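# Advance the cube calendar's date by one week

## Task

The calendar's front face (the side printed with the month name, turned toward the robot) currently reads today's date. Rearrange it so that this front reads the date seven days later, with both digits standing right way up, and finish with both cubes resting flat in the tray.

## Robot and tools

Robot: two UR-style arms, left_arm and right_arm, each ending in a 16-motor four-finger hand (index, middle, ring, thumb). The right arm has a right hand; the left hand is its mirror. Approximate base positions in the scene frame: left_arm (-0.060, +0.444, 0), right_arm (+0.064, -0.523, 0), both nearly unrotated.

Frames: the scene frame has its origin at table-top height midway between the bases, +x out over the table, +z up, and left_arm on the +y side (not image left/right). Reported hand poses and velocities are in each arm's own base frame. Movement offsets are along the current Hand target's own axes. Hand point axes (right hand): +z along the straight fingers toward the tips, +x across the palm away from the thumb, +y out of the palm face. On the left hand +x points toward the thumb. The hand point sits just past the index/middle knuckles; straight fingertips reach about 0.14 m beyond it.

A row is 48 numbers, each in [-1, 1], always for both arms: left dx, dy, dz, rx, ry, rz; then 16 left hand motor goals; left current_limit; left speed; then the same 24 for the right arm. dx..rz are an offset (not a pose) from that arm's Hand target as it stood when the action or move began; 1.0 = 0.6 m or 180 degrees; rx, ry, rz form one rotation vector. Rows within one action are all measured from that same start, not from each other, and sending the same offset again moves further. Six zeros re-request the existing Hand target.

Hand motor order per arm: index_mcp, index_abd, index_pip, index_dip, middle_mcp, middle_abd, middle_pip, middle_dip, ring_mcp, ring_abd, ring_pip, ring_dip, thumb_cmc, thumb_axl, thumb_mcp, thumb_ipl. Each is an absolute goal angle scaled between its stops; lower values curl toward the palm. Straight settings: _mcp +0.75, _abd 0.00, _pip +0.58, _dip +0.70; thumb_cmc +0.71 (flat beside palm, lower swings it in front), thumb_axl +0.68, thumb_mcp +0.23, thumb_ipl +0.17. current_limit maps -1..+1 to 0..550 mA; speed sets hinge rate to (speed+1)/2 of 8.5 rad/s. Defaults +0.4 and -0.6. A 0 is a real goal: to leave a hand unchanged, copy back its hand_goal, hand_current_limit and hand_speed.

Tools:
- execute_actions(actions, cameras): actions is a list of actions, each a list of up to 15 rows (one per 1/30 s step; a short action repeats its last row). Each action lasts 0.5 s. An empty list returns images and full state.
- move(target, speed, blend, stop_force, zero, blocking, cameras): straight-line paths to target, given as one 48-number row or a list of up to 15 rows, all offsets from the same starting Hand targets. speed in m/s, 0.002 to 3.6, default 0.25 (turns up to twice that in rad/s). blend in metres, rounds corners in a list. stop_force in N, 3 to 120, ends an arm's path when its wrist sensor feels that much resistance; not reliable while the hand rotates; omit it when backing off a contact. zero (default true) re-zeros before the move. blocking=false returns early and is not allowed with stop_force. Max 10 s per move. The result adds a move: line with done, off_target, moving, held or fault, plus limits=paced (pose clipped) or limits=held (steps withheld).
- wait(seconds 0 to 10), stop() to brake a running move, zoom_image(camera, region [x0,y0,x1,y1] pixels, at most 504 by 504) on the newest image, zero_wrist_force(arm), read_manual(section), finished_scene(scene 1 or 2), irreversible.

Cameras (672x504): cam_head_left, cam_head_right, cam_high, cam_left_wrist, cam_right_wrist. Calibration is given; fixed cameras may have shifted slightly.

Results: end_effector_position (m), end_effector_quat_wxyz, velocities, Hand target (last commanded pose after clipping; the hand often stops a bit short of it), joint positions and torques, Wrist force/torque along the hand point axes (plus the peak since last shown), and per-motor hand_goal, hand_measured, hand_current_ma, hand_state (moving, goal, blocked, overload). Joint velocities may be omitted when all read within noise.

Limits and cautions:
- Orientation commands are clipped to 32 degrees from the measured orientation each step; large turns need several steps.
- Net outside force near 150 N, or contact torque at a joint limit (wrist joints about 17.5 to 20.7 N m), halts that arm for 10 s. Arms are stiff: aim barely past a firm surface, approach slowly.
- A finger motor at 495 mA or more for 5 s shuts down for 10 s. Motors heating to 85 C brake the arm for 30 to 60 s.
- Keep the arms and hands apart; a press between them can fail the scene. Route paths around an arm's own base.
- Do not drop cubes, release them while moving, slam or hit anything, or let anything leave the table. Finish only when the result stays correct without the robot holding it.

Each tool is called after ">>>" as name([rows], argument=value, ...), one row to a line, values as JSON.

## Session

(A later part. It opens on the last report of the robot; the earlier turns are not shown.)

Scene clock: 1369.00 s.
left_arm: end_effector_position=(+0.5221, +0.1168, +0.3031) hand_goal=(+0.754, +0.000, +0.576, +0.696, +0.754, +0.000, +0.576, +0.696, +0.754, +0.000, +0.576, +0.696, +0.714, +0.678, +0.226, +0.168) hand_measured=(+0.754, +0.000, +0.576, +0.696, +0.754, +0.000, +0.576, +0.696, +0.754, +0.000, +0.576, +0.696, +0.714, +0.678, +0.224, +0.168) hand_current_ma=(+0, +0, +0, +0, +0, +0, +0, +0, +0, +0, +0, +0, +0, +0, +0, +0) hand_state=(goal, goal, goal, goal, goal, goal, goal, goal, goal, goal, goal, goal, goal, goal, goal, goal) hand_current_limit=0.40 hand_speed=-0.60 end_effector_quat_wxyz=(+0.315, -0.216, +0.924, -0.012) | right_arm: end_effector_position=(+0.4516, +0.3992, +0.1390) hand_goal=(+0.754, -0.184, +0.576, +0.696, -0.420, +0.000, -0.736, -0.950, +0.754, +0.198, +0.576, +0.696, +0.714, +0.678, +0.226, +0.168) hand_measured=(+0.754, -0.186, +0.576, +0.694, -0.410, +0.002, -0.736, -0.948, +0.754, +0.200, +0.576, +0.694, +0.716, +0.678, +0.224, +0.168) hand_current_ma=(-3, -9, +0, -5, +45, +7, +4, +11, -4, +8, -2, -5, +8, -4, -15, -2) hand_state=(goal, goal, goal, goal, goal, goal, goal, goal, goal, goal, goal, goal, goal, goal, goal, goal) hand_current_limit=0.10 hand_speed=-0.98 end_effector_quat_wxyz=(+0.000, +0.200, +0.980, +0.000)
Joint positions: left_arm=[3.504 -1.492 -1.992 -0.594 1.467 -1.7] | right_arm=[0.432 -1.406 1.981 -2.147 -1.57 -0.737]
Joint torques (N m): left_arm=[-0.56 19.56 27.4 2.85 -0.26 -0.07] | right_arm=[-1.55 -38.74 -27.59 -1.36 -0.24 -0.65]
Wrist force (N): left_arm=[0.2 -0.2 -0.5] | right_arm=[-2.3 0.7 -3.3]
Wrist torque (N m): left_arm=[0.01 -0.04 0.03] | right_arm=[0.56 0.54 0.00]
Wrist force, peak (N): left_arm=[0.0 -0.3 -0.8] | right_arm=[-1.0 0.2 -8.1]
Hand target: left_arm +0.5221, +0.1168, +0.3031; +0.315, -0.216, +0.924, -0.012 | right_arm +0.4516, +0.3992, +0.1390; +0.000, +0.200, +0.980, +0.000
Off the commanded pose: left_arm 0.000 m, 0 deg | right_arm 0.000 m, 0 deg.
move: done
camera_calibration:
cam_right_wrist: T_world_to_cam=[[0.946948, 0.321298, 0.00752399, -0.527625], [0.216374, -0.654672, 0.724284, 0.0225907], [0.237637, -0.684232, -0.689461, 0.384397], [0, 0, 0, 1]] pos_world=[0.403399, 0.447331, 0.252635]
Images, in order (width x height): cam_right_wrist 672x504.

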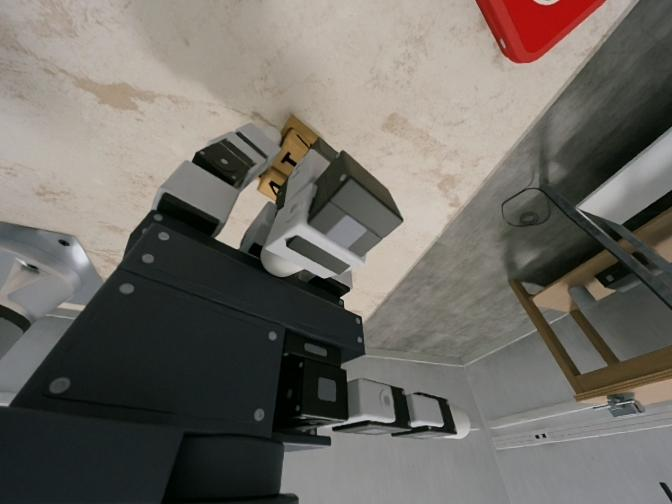

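>>> move([
  [0,0,0,0,0,0,0.754,0,0.576,0.696,0.754,0,0.576,0.696,0.754,0,0.576,0.696,0.714,0.678,0.226,0.168,0.4,-0.6, 0,0,-0.001,0,0,0,0.754,0.05,0.576,0.696,-0.42,0,-0.737,-0.95,0.754,-0.05,0.576,0.696,0.714,0.678,0.226,0.168,0.2,-0.93],
  [0,0,0,0,0,0,0.754,0,0.576,0.696,0.754,0,0.576,0.696,0.754,0,0.576,0.696,0.714,0.678,0.226,0.168,0.4,-0.6, 0,0,-0.085,0,0,0,0.754,0.05,0.576,0.696,-0.42,0,-0.737,-0.95,0.754,-0.05,0.576,0.696,0.714,0.678,0.226,0.168,0.4,-0.8],
], speed=[0.02,0.15], cameras=["cam_right_wrist","cam_high"])

>>> zoom_image(camera="cam_right_wrist", region=[245, 80, 345, 180])

>>> zoom_image(camera="cam_high", region=[240, 180, 310, 250])

Scene clock: 1381.00 s.
left_arm: end_effector_position=(+0.5221, +0.1168, +0.3031) hand_goal=(+0.754, +0.000, +0.576, +0.696, +0.754, +0.000, +0.576, +0.696, +0.754, +0.000, +0.576, +0.696, +0.714, +0.678, +0.226, +0.168) hand_measured=(+0.754, +0.000, +0.576, +0.696, +0.754, +0.000, +0.576, +0.696, +0.754, +0.000, +0.576, +0.696, +0.714, +0.678, +0.224, +0.168) hand_current_ma=(+0, +0, +0, +0, +0, +0, +0, +0, +0, +0, +0, +0, +0, +0, +0, +0) hand_state=(goal, goal, goal, goal, goal, goal, goal, goal, goal, goal, goal, goal, goal, goal, goal, goal) hand_current_limit=0.40 hand_speed=-0.60 end_effector_quat_wxyz=(+0.315, -0.216, +0.924, -0.012) | right_arm: end_effector_position=(+0.4515, +0.3992, +0.1900) hand_goal=(+0.754, +0.050, +0.576, +0.696, -0.420, +0.000, -0.736, -0.950, +0.754, -0.050, +0.576, +0.696, +0.714, +0.678, +0.226, +0.168) hand_measured=(+0.754, +0.046, +0.576, +0.694, -0.410, +0.002, -0.736, -0.948, +0.754, -0.046, +0.576, +0.694, +0.716, +0.678, +0.224, +0.168) hand_current_ma=(-3, -15, +0, -5, +45, +7, +4, +11, -4, +14, -2, -5, +8, -4, -15, -2) hand_state=(goal, goal, goal, goal, goal, goal, goal, goal, goal, goal, goal, goal, goal, goal, goal, goal) hand_current_limit=0.40 hand_speed=-0.80 end_effector_quat_wxyz=(+0.000, +0.200, +0.980, +0.000)
Joint positions: left_arm=[3.504 -1.492 -1.992 -0.594 1.467 -1.7] | right_arm=[0.432 -1.468 1.905 -2.009 -1.57 -0.737]
Joint torques (N m): left_arm=[-0.41 19.43 28.44 2.66 -0.2 -0.09] | right_arm=[-7.43 -37.49 -29.34 -1.24 -1.37 -1.64]
Wrist force (N): left_arm=[0.0 -0.3 -0.4] | right_arm=[-1.9 0.6 -3.5]
Wrist torque (N m): left_arm=[0.00 -0.01 0.01] | right_arm=[0.54 0.49 0.04]
Wrist force, peak (N): left_arm=[0.1 -0.3 -0.8] | right_arm=[-2.4 0.7 -3.9]
Hand target: left_arm +0.5221, +0.1168, +0.3031; +0.315, -0.216, +0.924, -0.012 | right_arm +0.4515, +0.3992, +0.1900; +0.000, +0.200, +0.980, +0.000
Off the commanded pose: left_arm 0.000 m, 0 deg | right_arm 0.000 m, 0 deg.
move: done
camera_calibration:
cam_right_wrist: T_world_to_cam=[[0.946948, 0.321298, 0.00752399, -0.527914], [0.216374, -0.654672, 0.724284, -0.0143262], [0.237637, -0.684232, -0.689461, 0.419583], [0, 0, 0, 1]] pos_world=[0.403299, 0.447331, 0.303635]
Images, in order (width x height): cam_high 672x504, cam_right_wrist 672x504.

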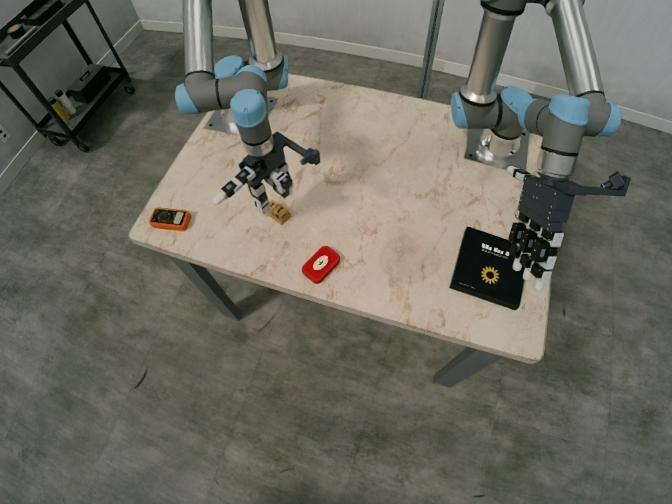

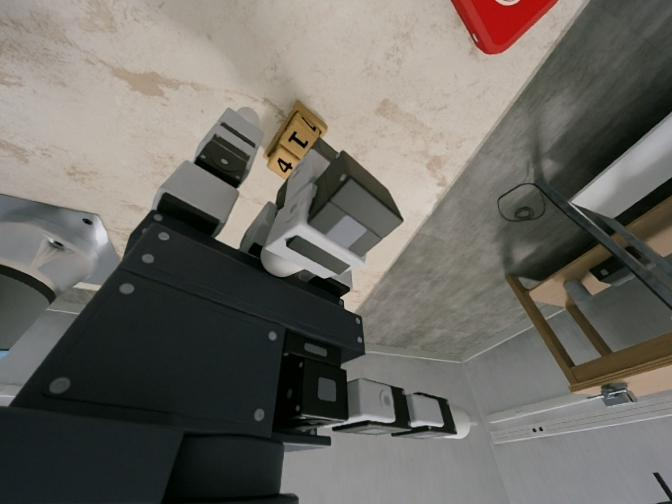

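Scaled by 5.040 from the camera's 672x504 image, which has a finer 960x720 frame.

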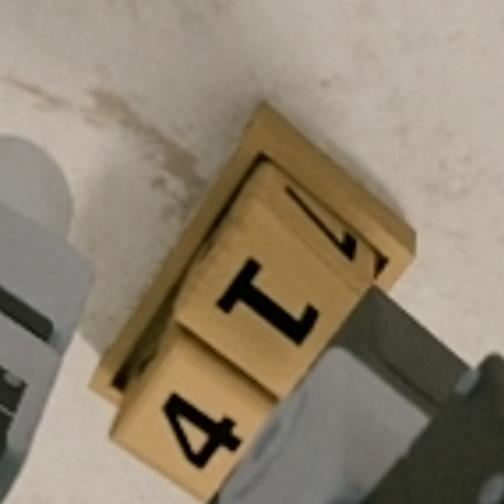

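Scaled by 7.200 from the camera's 672x504 image, which has a finer 960x720 frame.

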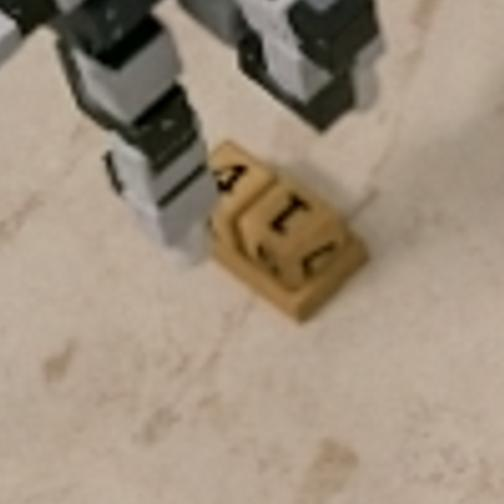

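>>> move(target=[0,0,0,0,0,0,0.754,0,0.576,0.696,0.754,0,0.576,0.696,0.754,0,0.576,0.696,0.714,0.678,0.226,0.168,0.4,-0.6, 0.3162,-0.1585,0.0833,0,0,-0.0833,0.754,0.05,0.576,0.696,-0.42,0,-0.737,-0.95,0.754,-0.05,0.576,0.696,0.714,0.678,0.226,0.168,0.4,-0.8], speed=0.3, cameras=["cam_right_wrist","cam_high","cam_head_left","cam_head_right"])

>>> zoom_image(camera="cam_high", region=[240, 180, 310, 250])

>>> zoom_image(camera="cam_head_left", region=[370, 190, 450, 270])

Scene clock: 1403.37 s.
left_arm: end_effector_position=(+0.5221, +0.1168, +0.3031) hand_goal=(+0.754, +0.000, +0.576, +0.696, +0.754, +0.000, +0.576, +0.696, +0.754, +0.000, +0.576, +0.696, +0.714, +0.678, +0.226, +0.168) hand_measured=(+0.754, +0.000, +0.576, +0.696, +0.754, +0.000, +0.576, +0.696, +0.754, +0.000, +0.576, +0.696, +0.714, +0.678, +0.224, +0.168) hand_current_ma=(+0, +0, +0, +0, +0, +0, +0, +0, +0, +0, +0, +0, +0, +0, +0, +0) hand_state=(goal, goal, goal, goal, goal, goal, goal, goal, goal, goal, goal, goal, goal, goal, goal, goal) hand_current_limit=0.40 hand_speed=-0.60 end_effector_quat_wxyz=(+0.315, -0.216, +0.924, -0.012) | right_arm: end_effector_position=(+0.2399, +0.3860, +0.1398) hand_goal=(+0.754, +0.050, +0.576, +0.696, -0.420, +0.000, -0.736, -0.950, +0.754, -0.050, +0.576, +0.696, +0.714, +0.678, +0.226, +0.168) hand_measured=(+0.754, +0.046, +0.576, +0.694, -0.410, +0.002, -0.736, -0.948, +0.754, -0.048, +0.576, +0.694, +0.716, +0.678, +0.224, +0.168) hand_current_ma=(-3, -12, +0, -5, +45, +7, +4, +11, -4, +11, -2, -5, +8, -4, -15, -2) hand_state=(goal, goal, goal, goal, goal, goal, goal, goal, goal, goal, goal, goal, goal, goal, goal, goal) hand_current_limit=0.40 hand_speed=-0.80 end_effector_quat_wxyz=(+0.000, +0.070, +0.998, +0.000)
Joint positions: left_arm=[3.504 -1.492 -1.992 -0.594 1.467 -1.7] | right_arm=[0.607 -1.782 2.344 -2.133 -1.571 -0.823]
Joint torques (N m): left_arm=[-0.48 19.62 27.55 2.93 -0.27 0.01] | right_arm=[7.92 -21.95 -12.15 -1.3 1.99 1.6]
Wrist force (N): left_arm=[-0.1 -0.1 -0.4] | right_arm=[-1.7 0.5 -3.3]
Wrist torque (N m): left_arm=[0.02 0.01 -0.01] | right_arm=[0.51 0.45 0.05]
Wrist force, peak (N): left_arm=[0.3 -0.1 -0.7] | right_arm=[-3.1 1.1 -3.5]
Hand target: left_arm +0.5221, +0.1168, +0.3031; +0.315, -0.216, +0.924, -0.012 | right_arm +0.2398, +0.3860, +0.1398; +0.000, +0.070, +0.998, +0.000
Off the commanded pose: left_arm 0.000 m, 0 deg | right_arm 0.000 m, 0 deg.
move: done
camera_calibration:
cam_right_wrist: T_world_to_cam=[[0.831635, 0.555271, 0.00755196, -0.385547], [0.378211, -0.576303, 0.724453, -0.00995786], [0.40662, -0.599624, -0.689283, 0.352988], [0, 0, 0, 1]] pos_world=[0.180869, 0.420005, 0.253434]
Images, in order (width x height): cam_head_left 672x504, cam_head_right 672x504, cam_high 672x504, cam_right_wrist 672x504.

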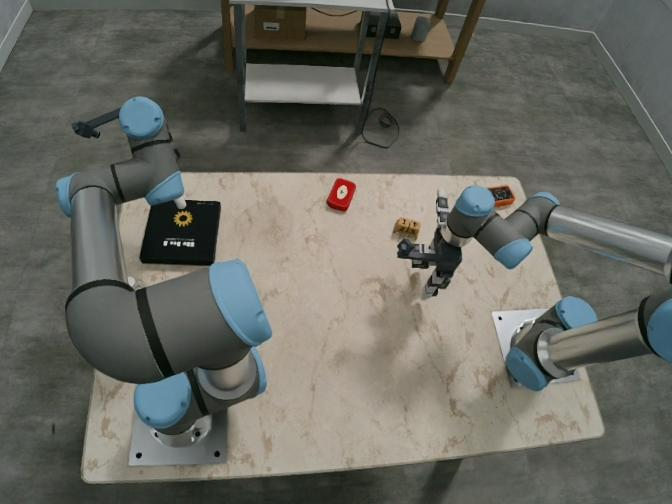

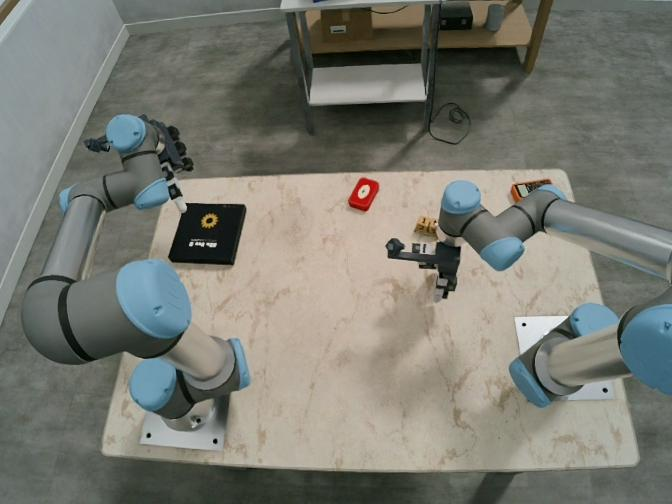

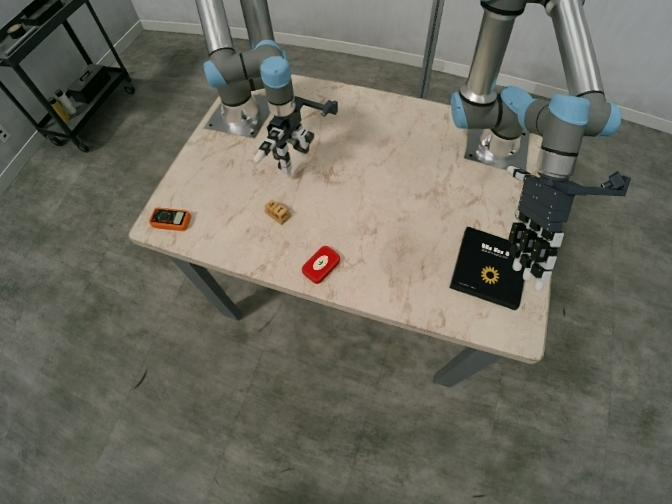

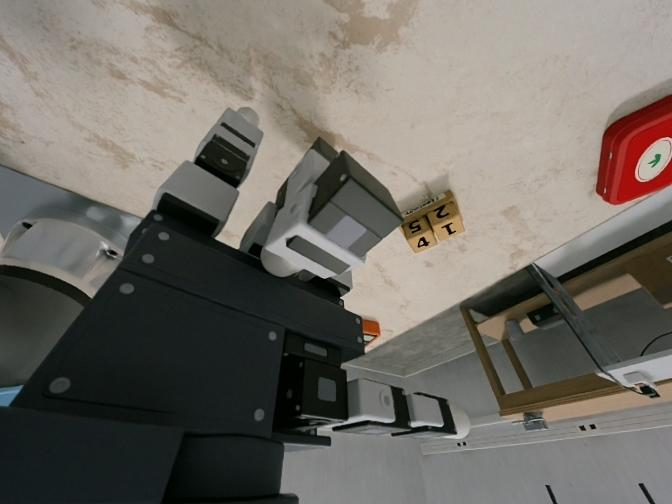

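Scaled by 7.200 from the camera's 672x504 image, which has a finer 960x720 frame.

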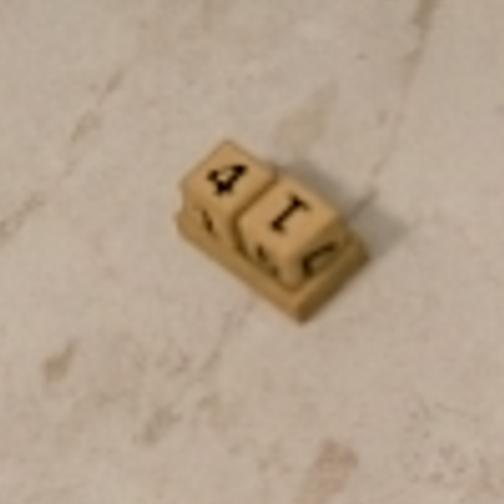

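Scaled by 6.300 from the camera's 672x504 image, which has a finer 960x720 frame.

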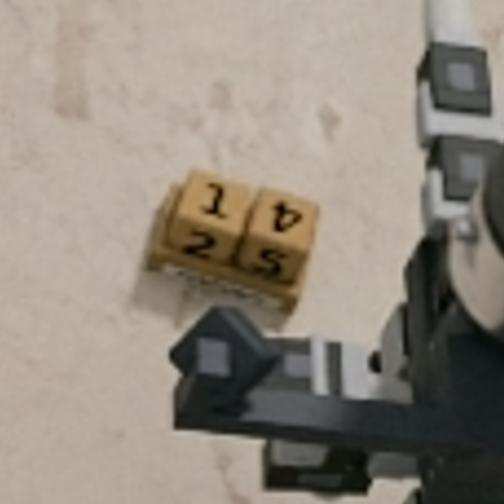

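>>> zoom_image(camera="cam_right_wrist", region=[385, 175, 485, 275])

>>> zoom_image(camera="cam_head_right", region=[400, 200, 450, 250])

Scaled by 5.040 from the camera's 672x504 image, which has a finer 960x720 frame.

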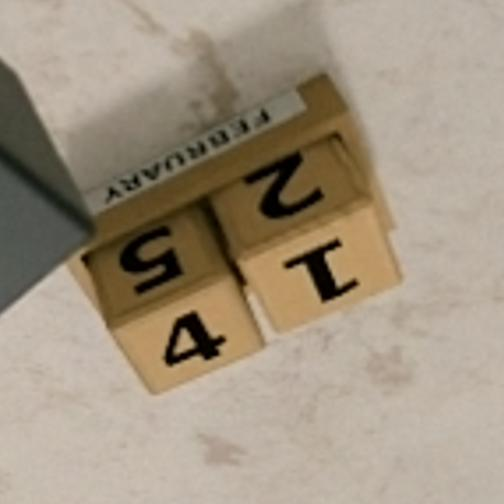

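Scaled by 10.080 from the camera's 672x504 image, which has a finer 960x720 frame.

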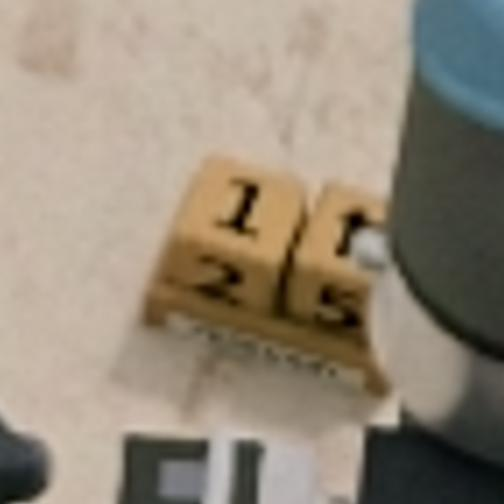

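>>> zoom_image(camera="cam_right_wrist", region=[400, 185, 470, 255])

Scaled by 7.200 from the camera's 672x504 image, which has a finer 960x720 frame.

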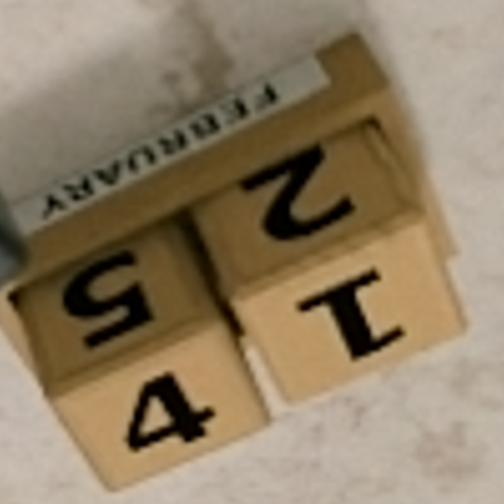

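>>> move([
  [0,0,0,0,0,0,0.754,0,0.576,0.696,0.754,0,0.576,0.696,0.754,0,0.576,0.696,0.714,0.678,0.226,0.168,0.4,-0.6, 0,0,0,0,0,0,-0.42,0.0,-0.737,-0.95,-0.42,0,-0.737,-0.95,-0.42,0.0,-0.737,-0.95,0.714,0.678,0.226,0.168,0.4,-0.5],
  [0,0,0,0,0,0,0.754,0,0.576,0.696,0.754,0,0.576,0.696,0.754,0,0.576,0.696,0.714,0.678,0.226,0.168,0.4,-0.6, 0.0649,0.0175,0.1247,0,0,0,-0.42,0.0,-0.737,-0.95,-0.42,0,-0.737,-0.95,-0.42,0.0,-0.737,-0.95,0.714,0.678,0.226,0.168,0.4,-0.5],
], speed=0.2, cameras=["cam_right_wrist"])

Scene clock: 1523.10 s.
left_arm: end_effector_position=(+0.5221, +0.1168, +0.3031) hand_goal=(+0.754, +0.000, +0.576, +0.696, +0.754, +0.000, +0.576, +0.696, +0.754, +0.000, +0.576, +0.696, +0.714, +0.678, +0.226, +0.168) hand_measured=(+0.754, +0.000, +0.576, +0.696, +0.754, +0.000, +0.576, +0.696, +0.754, +0.000, +0.576, +0.696, +0.714, +0.678, +0.224, +0.168) hand_current_ma=(+0, +0, +0, +0, +0, +0, +0, +0, +0, +0, +0, +0, +0, +0, +0, +0) hand_state=(goal, goal, goal, goal, goal, goal, goal, goal, goal, goal, goal, goal, goal, goal, goal, goal) hand_current_limit=0.40 hand_speed=-0.60 end_effector_quat_wxyz=(+0.315, -0.216, +0.924, -0.012) | right_arm: end_effector_position=(+0.2027, +0.4019, +0.0651) hand_goal=(-0.420, +0.000, -0.736, -0.950, -0.420, +0.000, -0.736, -0.950, -0.420, +0.000, -0.736, -0.950, +0.714, +0.678, +0.226, +0.168) hand_measured=(-0.370, +0.004, -0.634, -0.516, -0.410, +0.002, -0.736, -0.948, -0.372, -0.002, -0.630, -0.514, +0.716, +0.678, +0.224, +0.168) hand_current_ma=(+259, +13, +385, +385, +45, +7, +4, +11, +239, -11, +385, +385, +7, -4, -15, -2) hand_state=(blocked, goal, blocked, blocked, goal, goal, goal, goal, blocked, goal, blocked, blocked, goal, goal, goal, goal) hand_current_limit=0.40 hand_speed=-0.50 end_effector_quat_wxyz=(+0.000, +0.070, +0.998, +0.000)
Joint positions: left_arm=[3.504 -1.492 -1.992 -0.594 1.467 -1.7] | right_arm=[0.711 -1.628 2.469 -2.413 -1.571 -0.719]
Joint torques (N m): left_arm=[-0.1 19.22 27.88 2.85 -0.28 -0.08] | right_arm=[6.55 -5.37 -8.46 -5 -1.54 1.8]
Wrist force (N): left_arm=[0.0 -0.3 -0.5] | right_arm=[-2.4 0.6 -3.3]
Wrist torque (N m): left_arm=[-0.01 -0.01 0.01] | right_arm=[0.64 0.55 -0.16]
Wrist force, peak (N): left_arm=[-0.1 -0.4 -0.8] | right_arm=[-2.6 0.8 -4.3]
Hand target: left_arm +0.5221, +0.1168, +0.3031; +0.315, -0.216, +0.924, -0.012 | right_arm +0.2027, +0.4019, +0.0650; +0.000, +0.070, +0.998, +0.000
Off the commanded pose: left_arm 0.000 m, 0 deg | right_arm 0.000 m, 0 deg.
move: done
camera_calibration:
cam_right_wrist: T_world_to_cam=[[0.831583, 0.55535, 0.00745342, -0.362884], [0.378324, -0.576227, 0.724454, 0.0673417], [0.40662, -0.599624, -0.689283, 0.326159], [0, 0, 0, 1]] pos_world=[0.143668, 0.435904, 0.178734]
Images, in order (width x height): cam_right_wrist 672x504.

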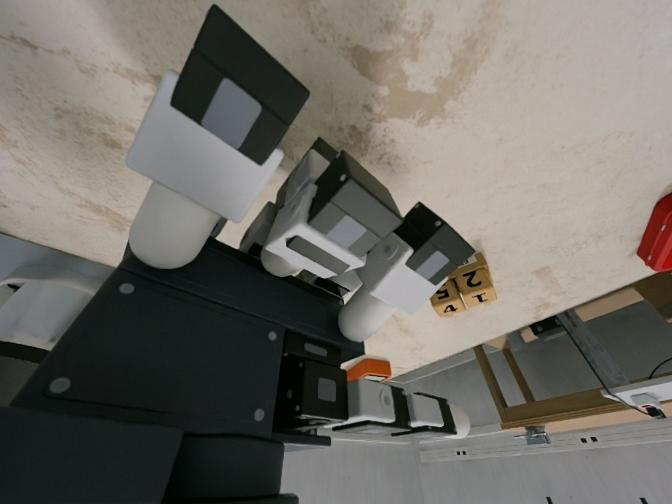

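>>> zoom_image(camera="cam_right_wrist", region=[420, 240, 510, 330])

Scaled by 5.600 from the camera's 672x504 image, which has a finer 960x720 frame.

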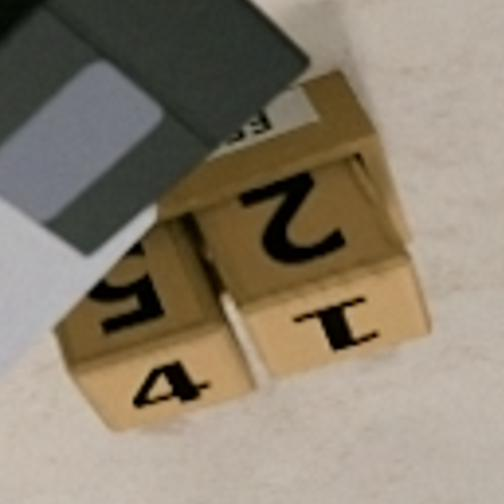

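>>> zoom_image(camera="cam_right_wrist", region=[430, 255, 500, 325])

Scaled by 7.200 from the camera's 672x504 image, which has a finer 960x720 frame.

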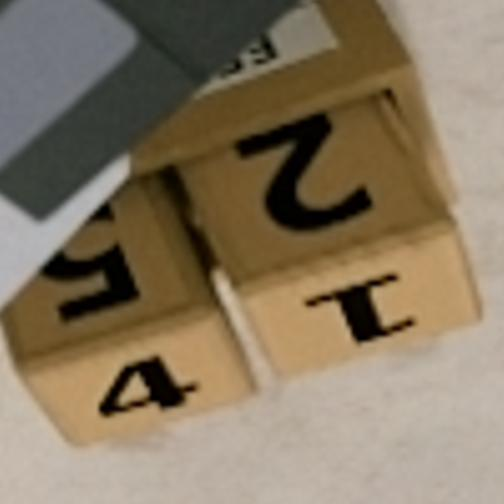

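>>> move([
  [0,0,0,0,0,0,0.754,0,0.576,0.696,0.754,0,0.576,0.696,0.754,0,0.576,0.696,0.714,0.678,0.226,0.168,0.4,-0.6, -0.4247,0.2603,0,0,0,0.5167,-0.37,0.0,-0.62,-0.51,-0.42,0,-0.737,-0.95,-0.37,0.0,-0.62,-0.51,0.714,0.678,0.226,0.168,0.4,-0.5],
], speed=0.35, cameras=["cam_right_wrist"])

Scene clock: 1578.47 s.
left_arm: end_effector_position=(+0.5221, +0.1168, +0.3031) hand_goal=(+0.754, +0.000, +0.576, +0.696, +0.754, +0.000, +0.576, +0.696, +0.754, +0.000, +0.576, +0.696, +0.714, +0.678, +0.226, +0.168) hand_measured=(+0.754, +0.000, +0.576, +0.696, +0.754, +0.000, +0.576, +0.696, +0.754, +0.000, +0.576, +0.696, +0.714, +0.678, +0.224, +0.168) hand_current_ma=(+0, +0, +0, +0, +0, +0, +0, +0, +0, +0, +0, +0, +0, +0, +0, +0) hand_state=(goal, goal, goal, goal, goal, goal, goal, goal, goal, goal, goal, goal, goal, goal, goal, goal) hand_current_limit=0.40 hand_speed=-0.60 end_effector_quat_wxyz=(+0.315, -0.216, +0.924, -0.012) | right_arm: end_effector_position=(+0.4769, +0.5208, +0.0653) hand_goal=(-0.370, +0.000, -0.620, -0.510, -0.420, +0.000, -0.736, -0.950, -0.370, +0.000, -0.620, -0.510, +0.714, +0.678, +0.226, +0.168) hand_measured=(-0.356, +0.004, -0.616, -0.508, -0.410, +0.002, -0.736, -0.948, -0.358, -0.002, -0.616, -0.508, +0.716, +0.678, +0.224, +0.168) hand_current_ma=(+70, +13, +15, +10, +45, +7, +4, +11, +57, -11, +17, +11, +7, -4, -15, -2) hand_state=(goal, goal, goal, goal, goal, goal, goal, goal, goal, goal, goal, goal, goal, goal, goal, goal) hand_current_limit=0.40 hand_speed=-0.50 end_effector_quat_wxyz=(+0.000, +0.772, +0.636, +0.001)
Joint positions: left_arm=[3.504 -1.492 -1.992 -0.594 1.467 -1.7] | right_arm=[0.757 -0.956 1.535 -2.152 -1.571 0.95]
Joint torques (N m): left_arm=[-0.36 19.85 28.35 2.94 -0.24 -0.17] | right_arm=[-7.34 -37.67 -26.32 -1.37 -1.35 1.64]
Wrist force (N): left_arm=[0.1 -0.2 -0.5] | right_arm=[-2.0 0.6 -3.3]
Wrist torque (N m): left_arm=[0.02 -0.03 0.02] | right_arm=[0.62 0.49 -0.13]
Wrist force, peak (N): left_arm=[0.2 -0.2 -0.7] | right_arm=[-2.6 0.6 -3.4]
Hand target: left_arm +0.5221, +0.1168, +0.3031; +0.315, -0.216, +0.924, -0.012 | right_arm +0.4769, +0.5208, +0.0653; +0.000, +0.772, +0.636, +0.001
Off the commanded pose: left_arm 0.000 m, 0 deg | right_arm 0.000 m, 0 deg.
move: done
camera_calibration:
cam_right_wrist: T_world_to_cam=[[0.511236, -0.859418, 0.00625438, 0.232769], [-0.595389, -0.348909, 0.723723, 0.378007], [-0.619798, -0.373717, -0.690063, 0.658005], [0, 0, 0, 1]] pos_world=[0.513891, 0.577843, 0.179037]
Images, in order (width x height): cam_right_wrist 672x504.

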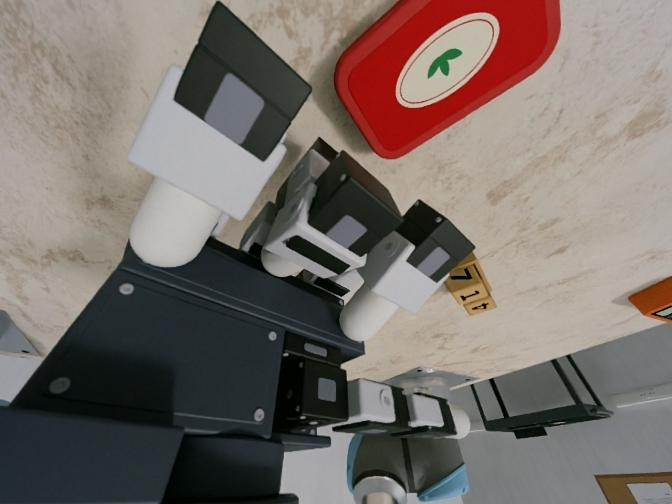

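>>> zoom_image(camera="cam_right_wrist", region=[440, 250, 505, 315])

Scaled by 7.754 from the camera's 672x504 image, which has a finer 960x720 frame.

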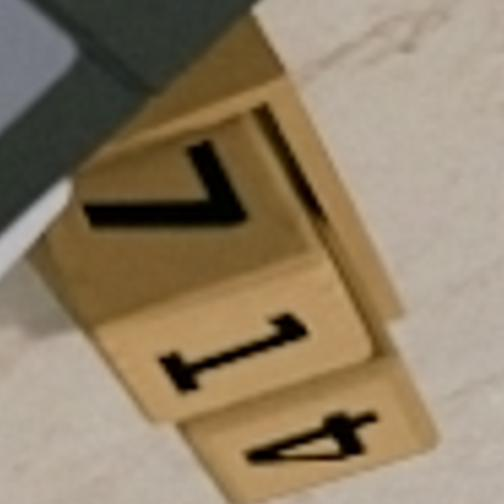

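>>> finished_scene(scene=2)

The scene is finished: the task was done.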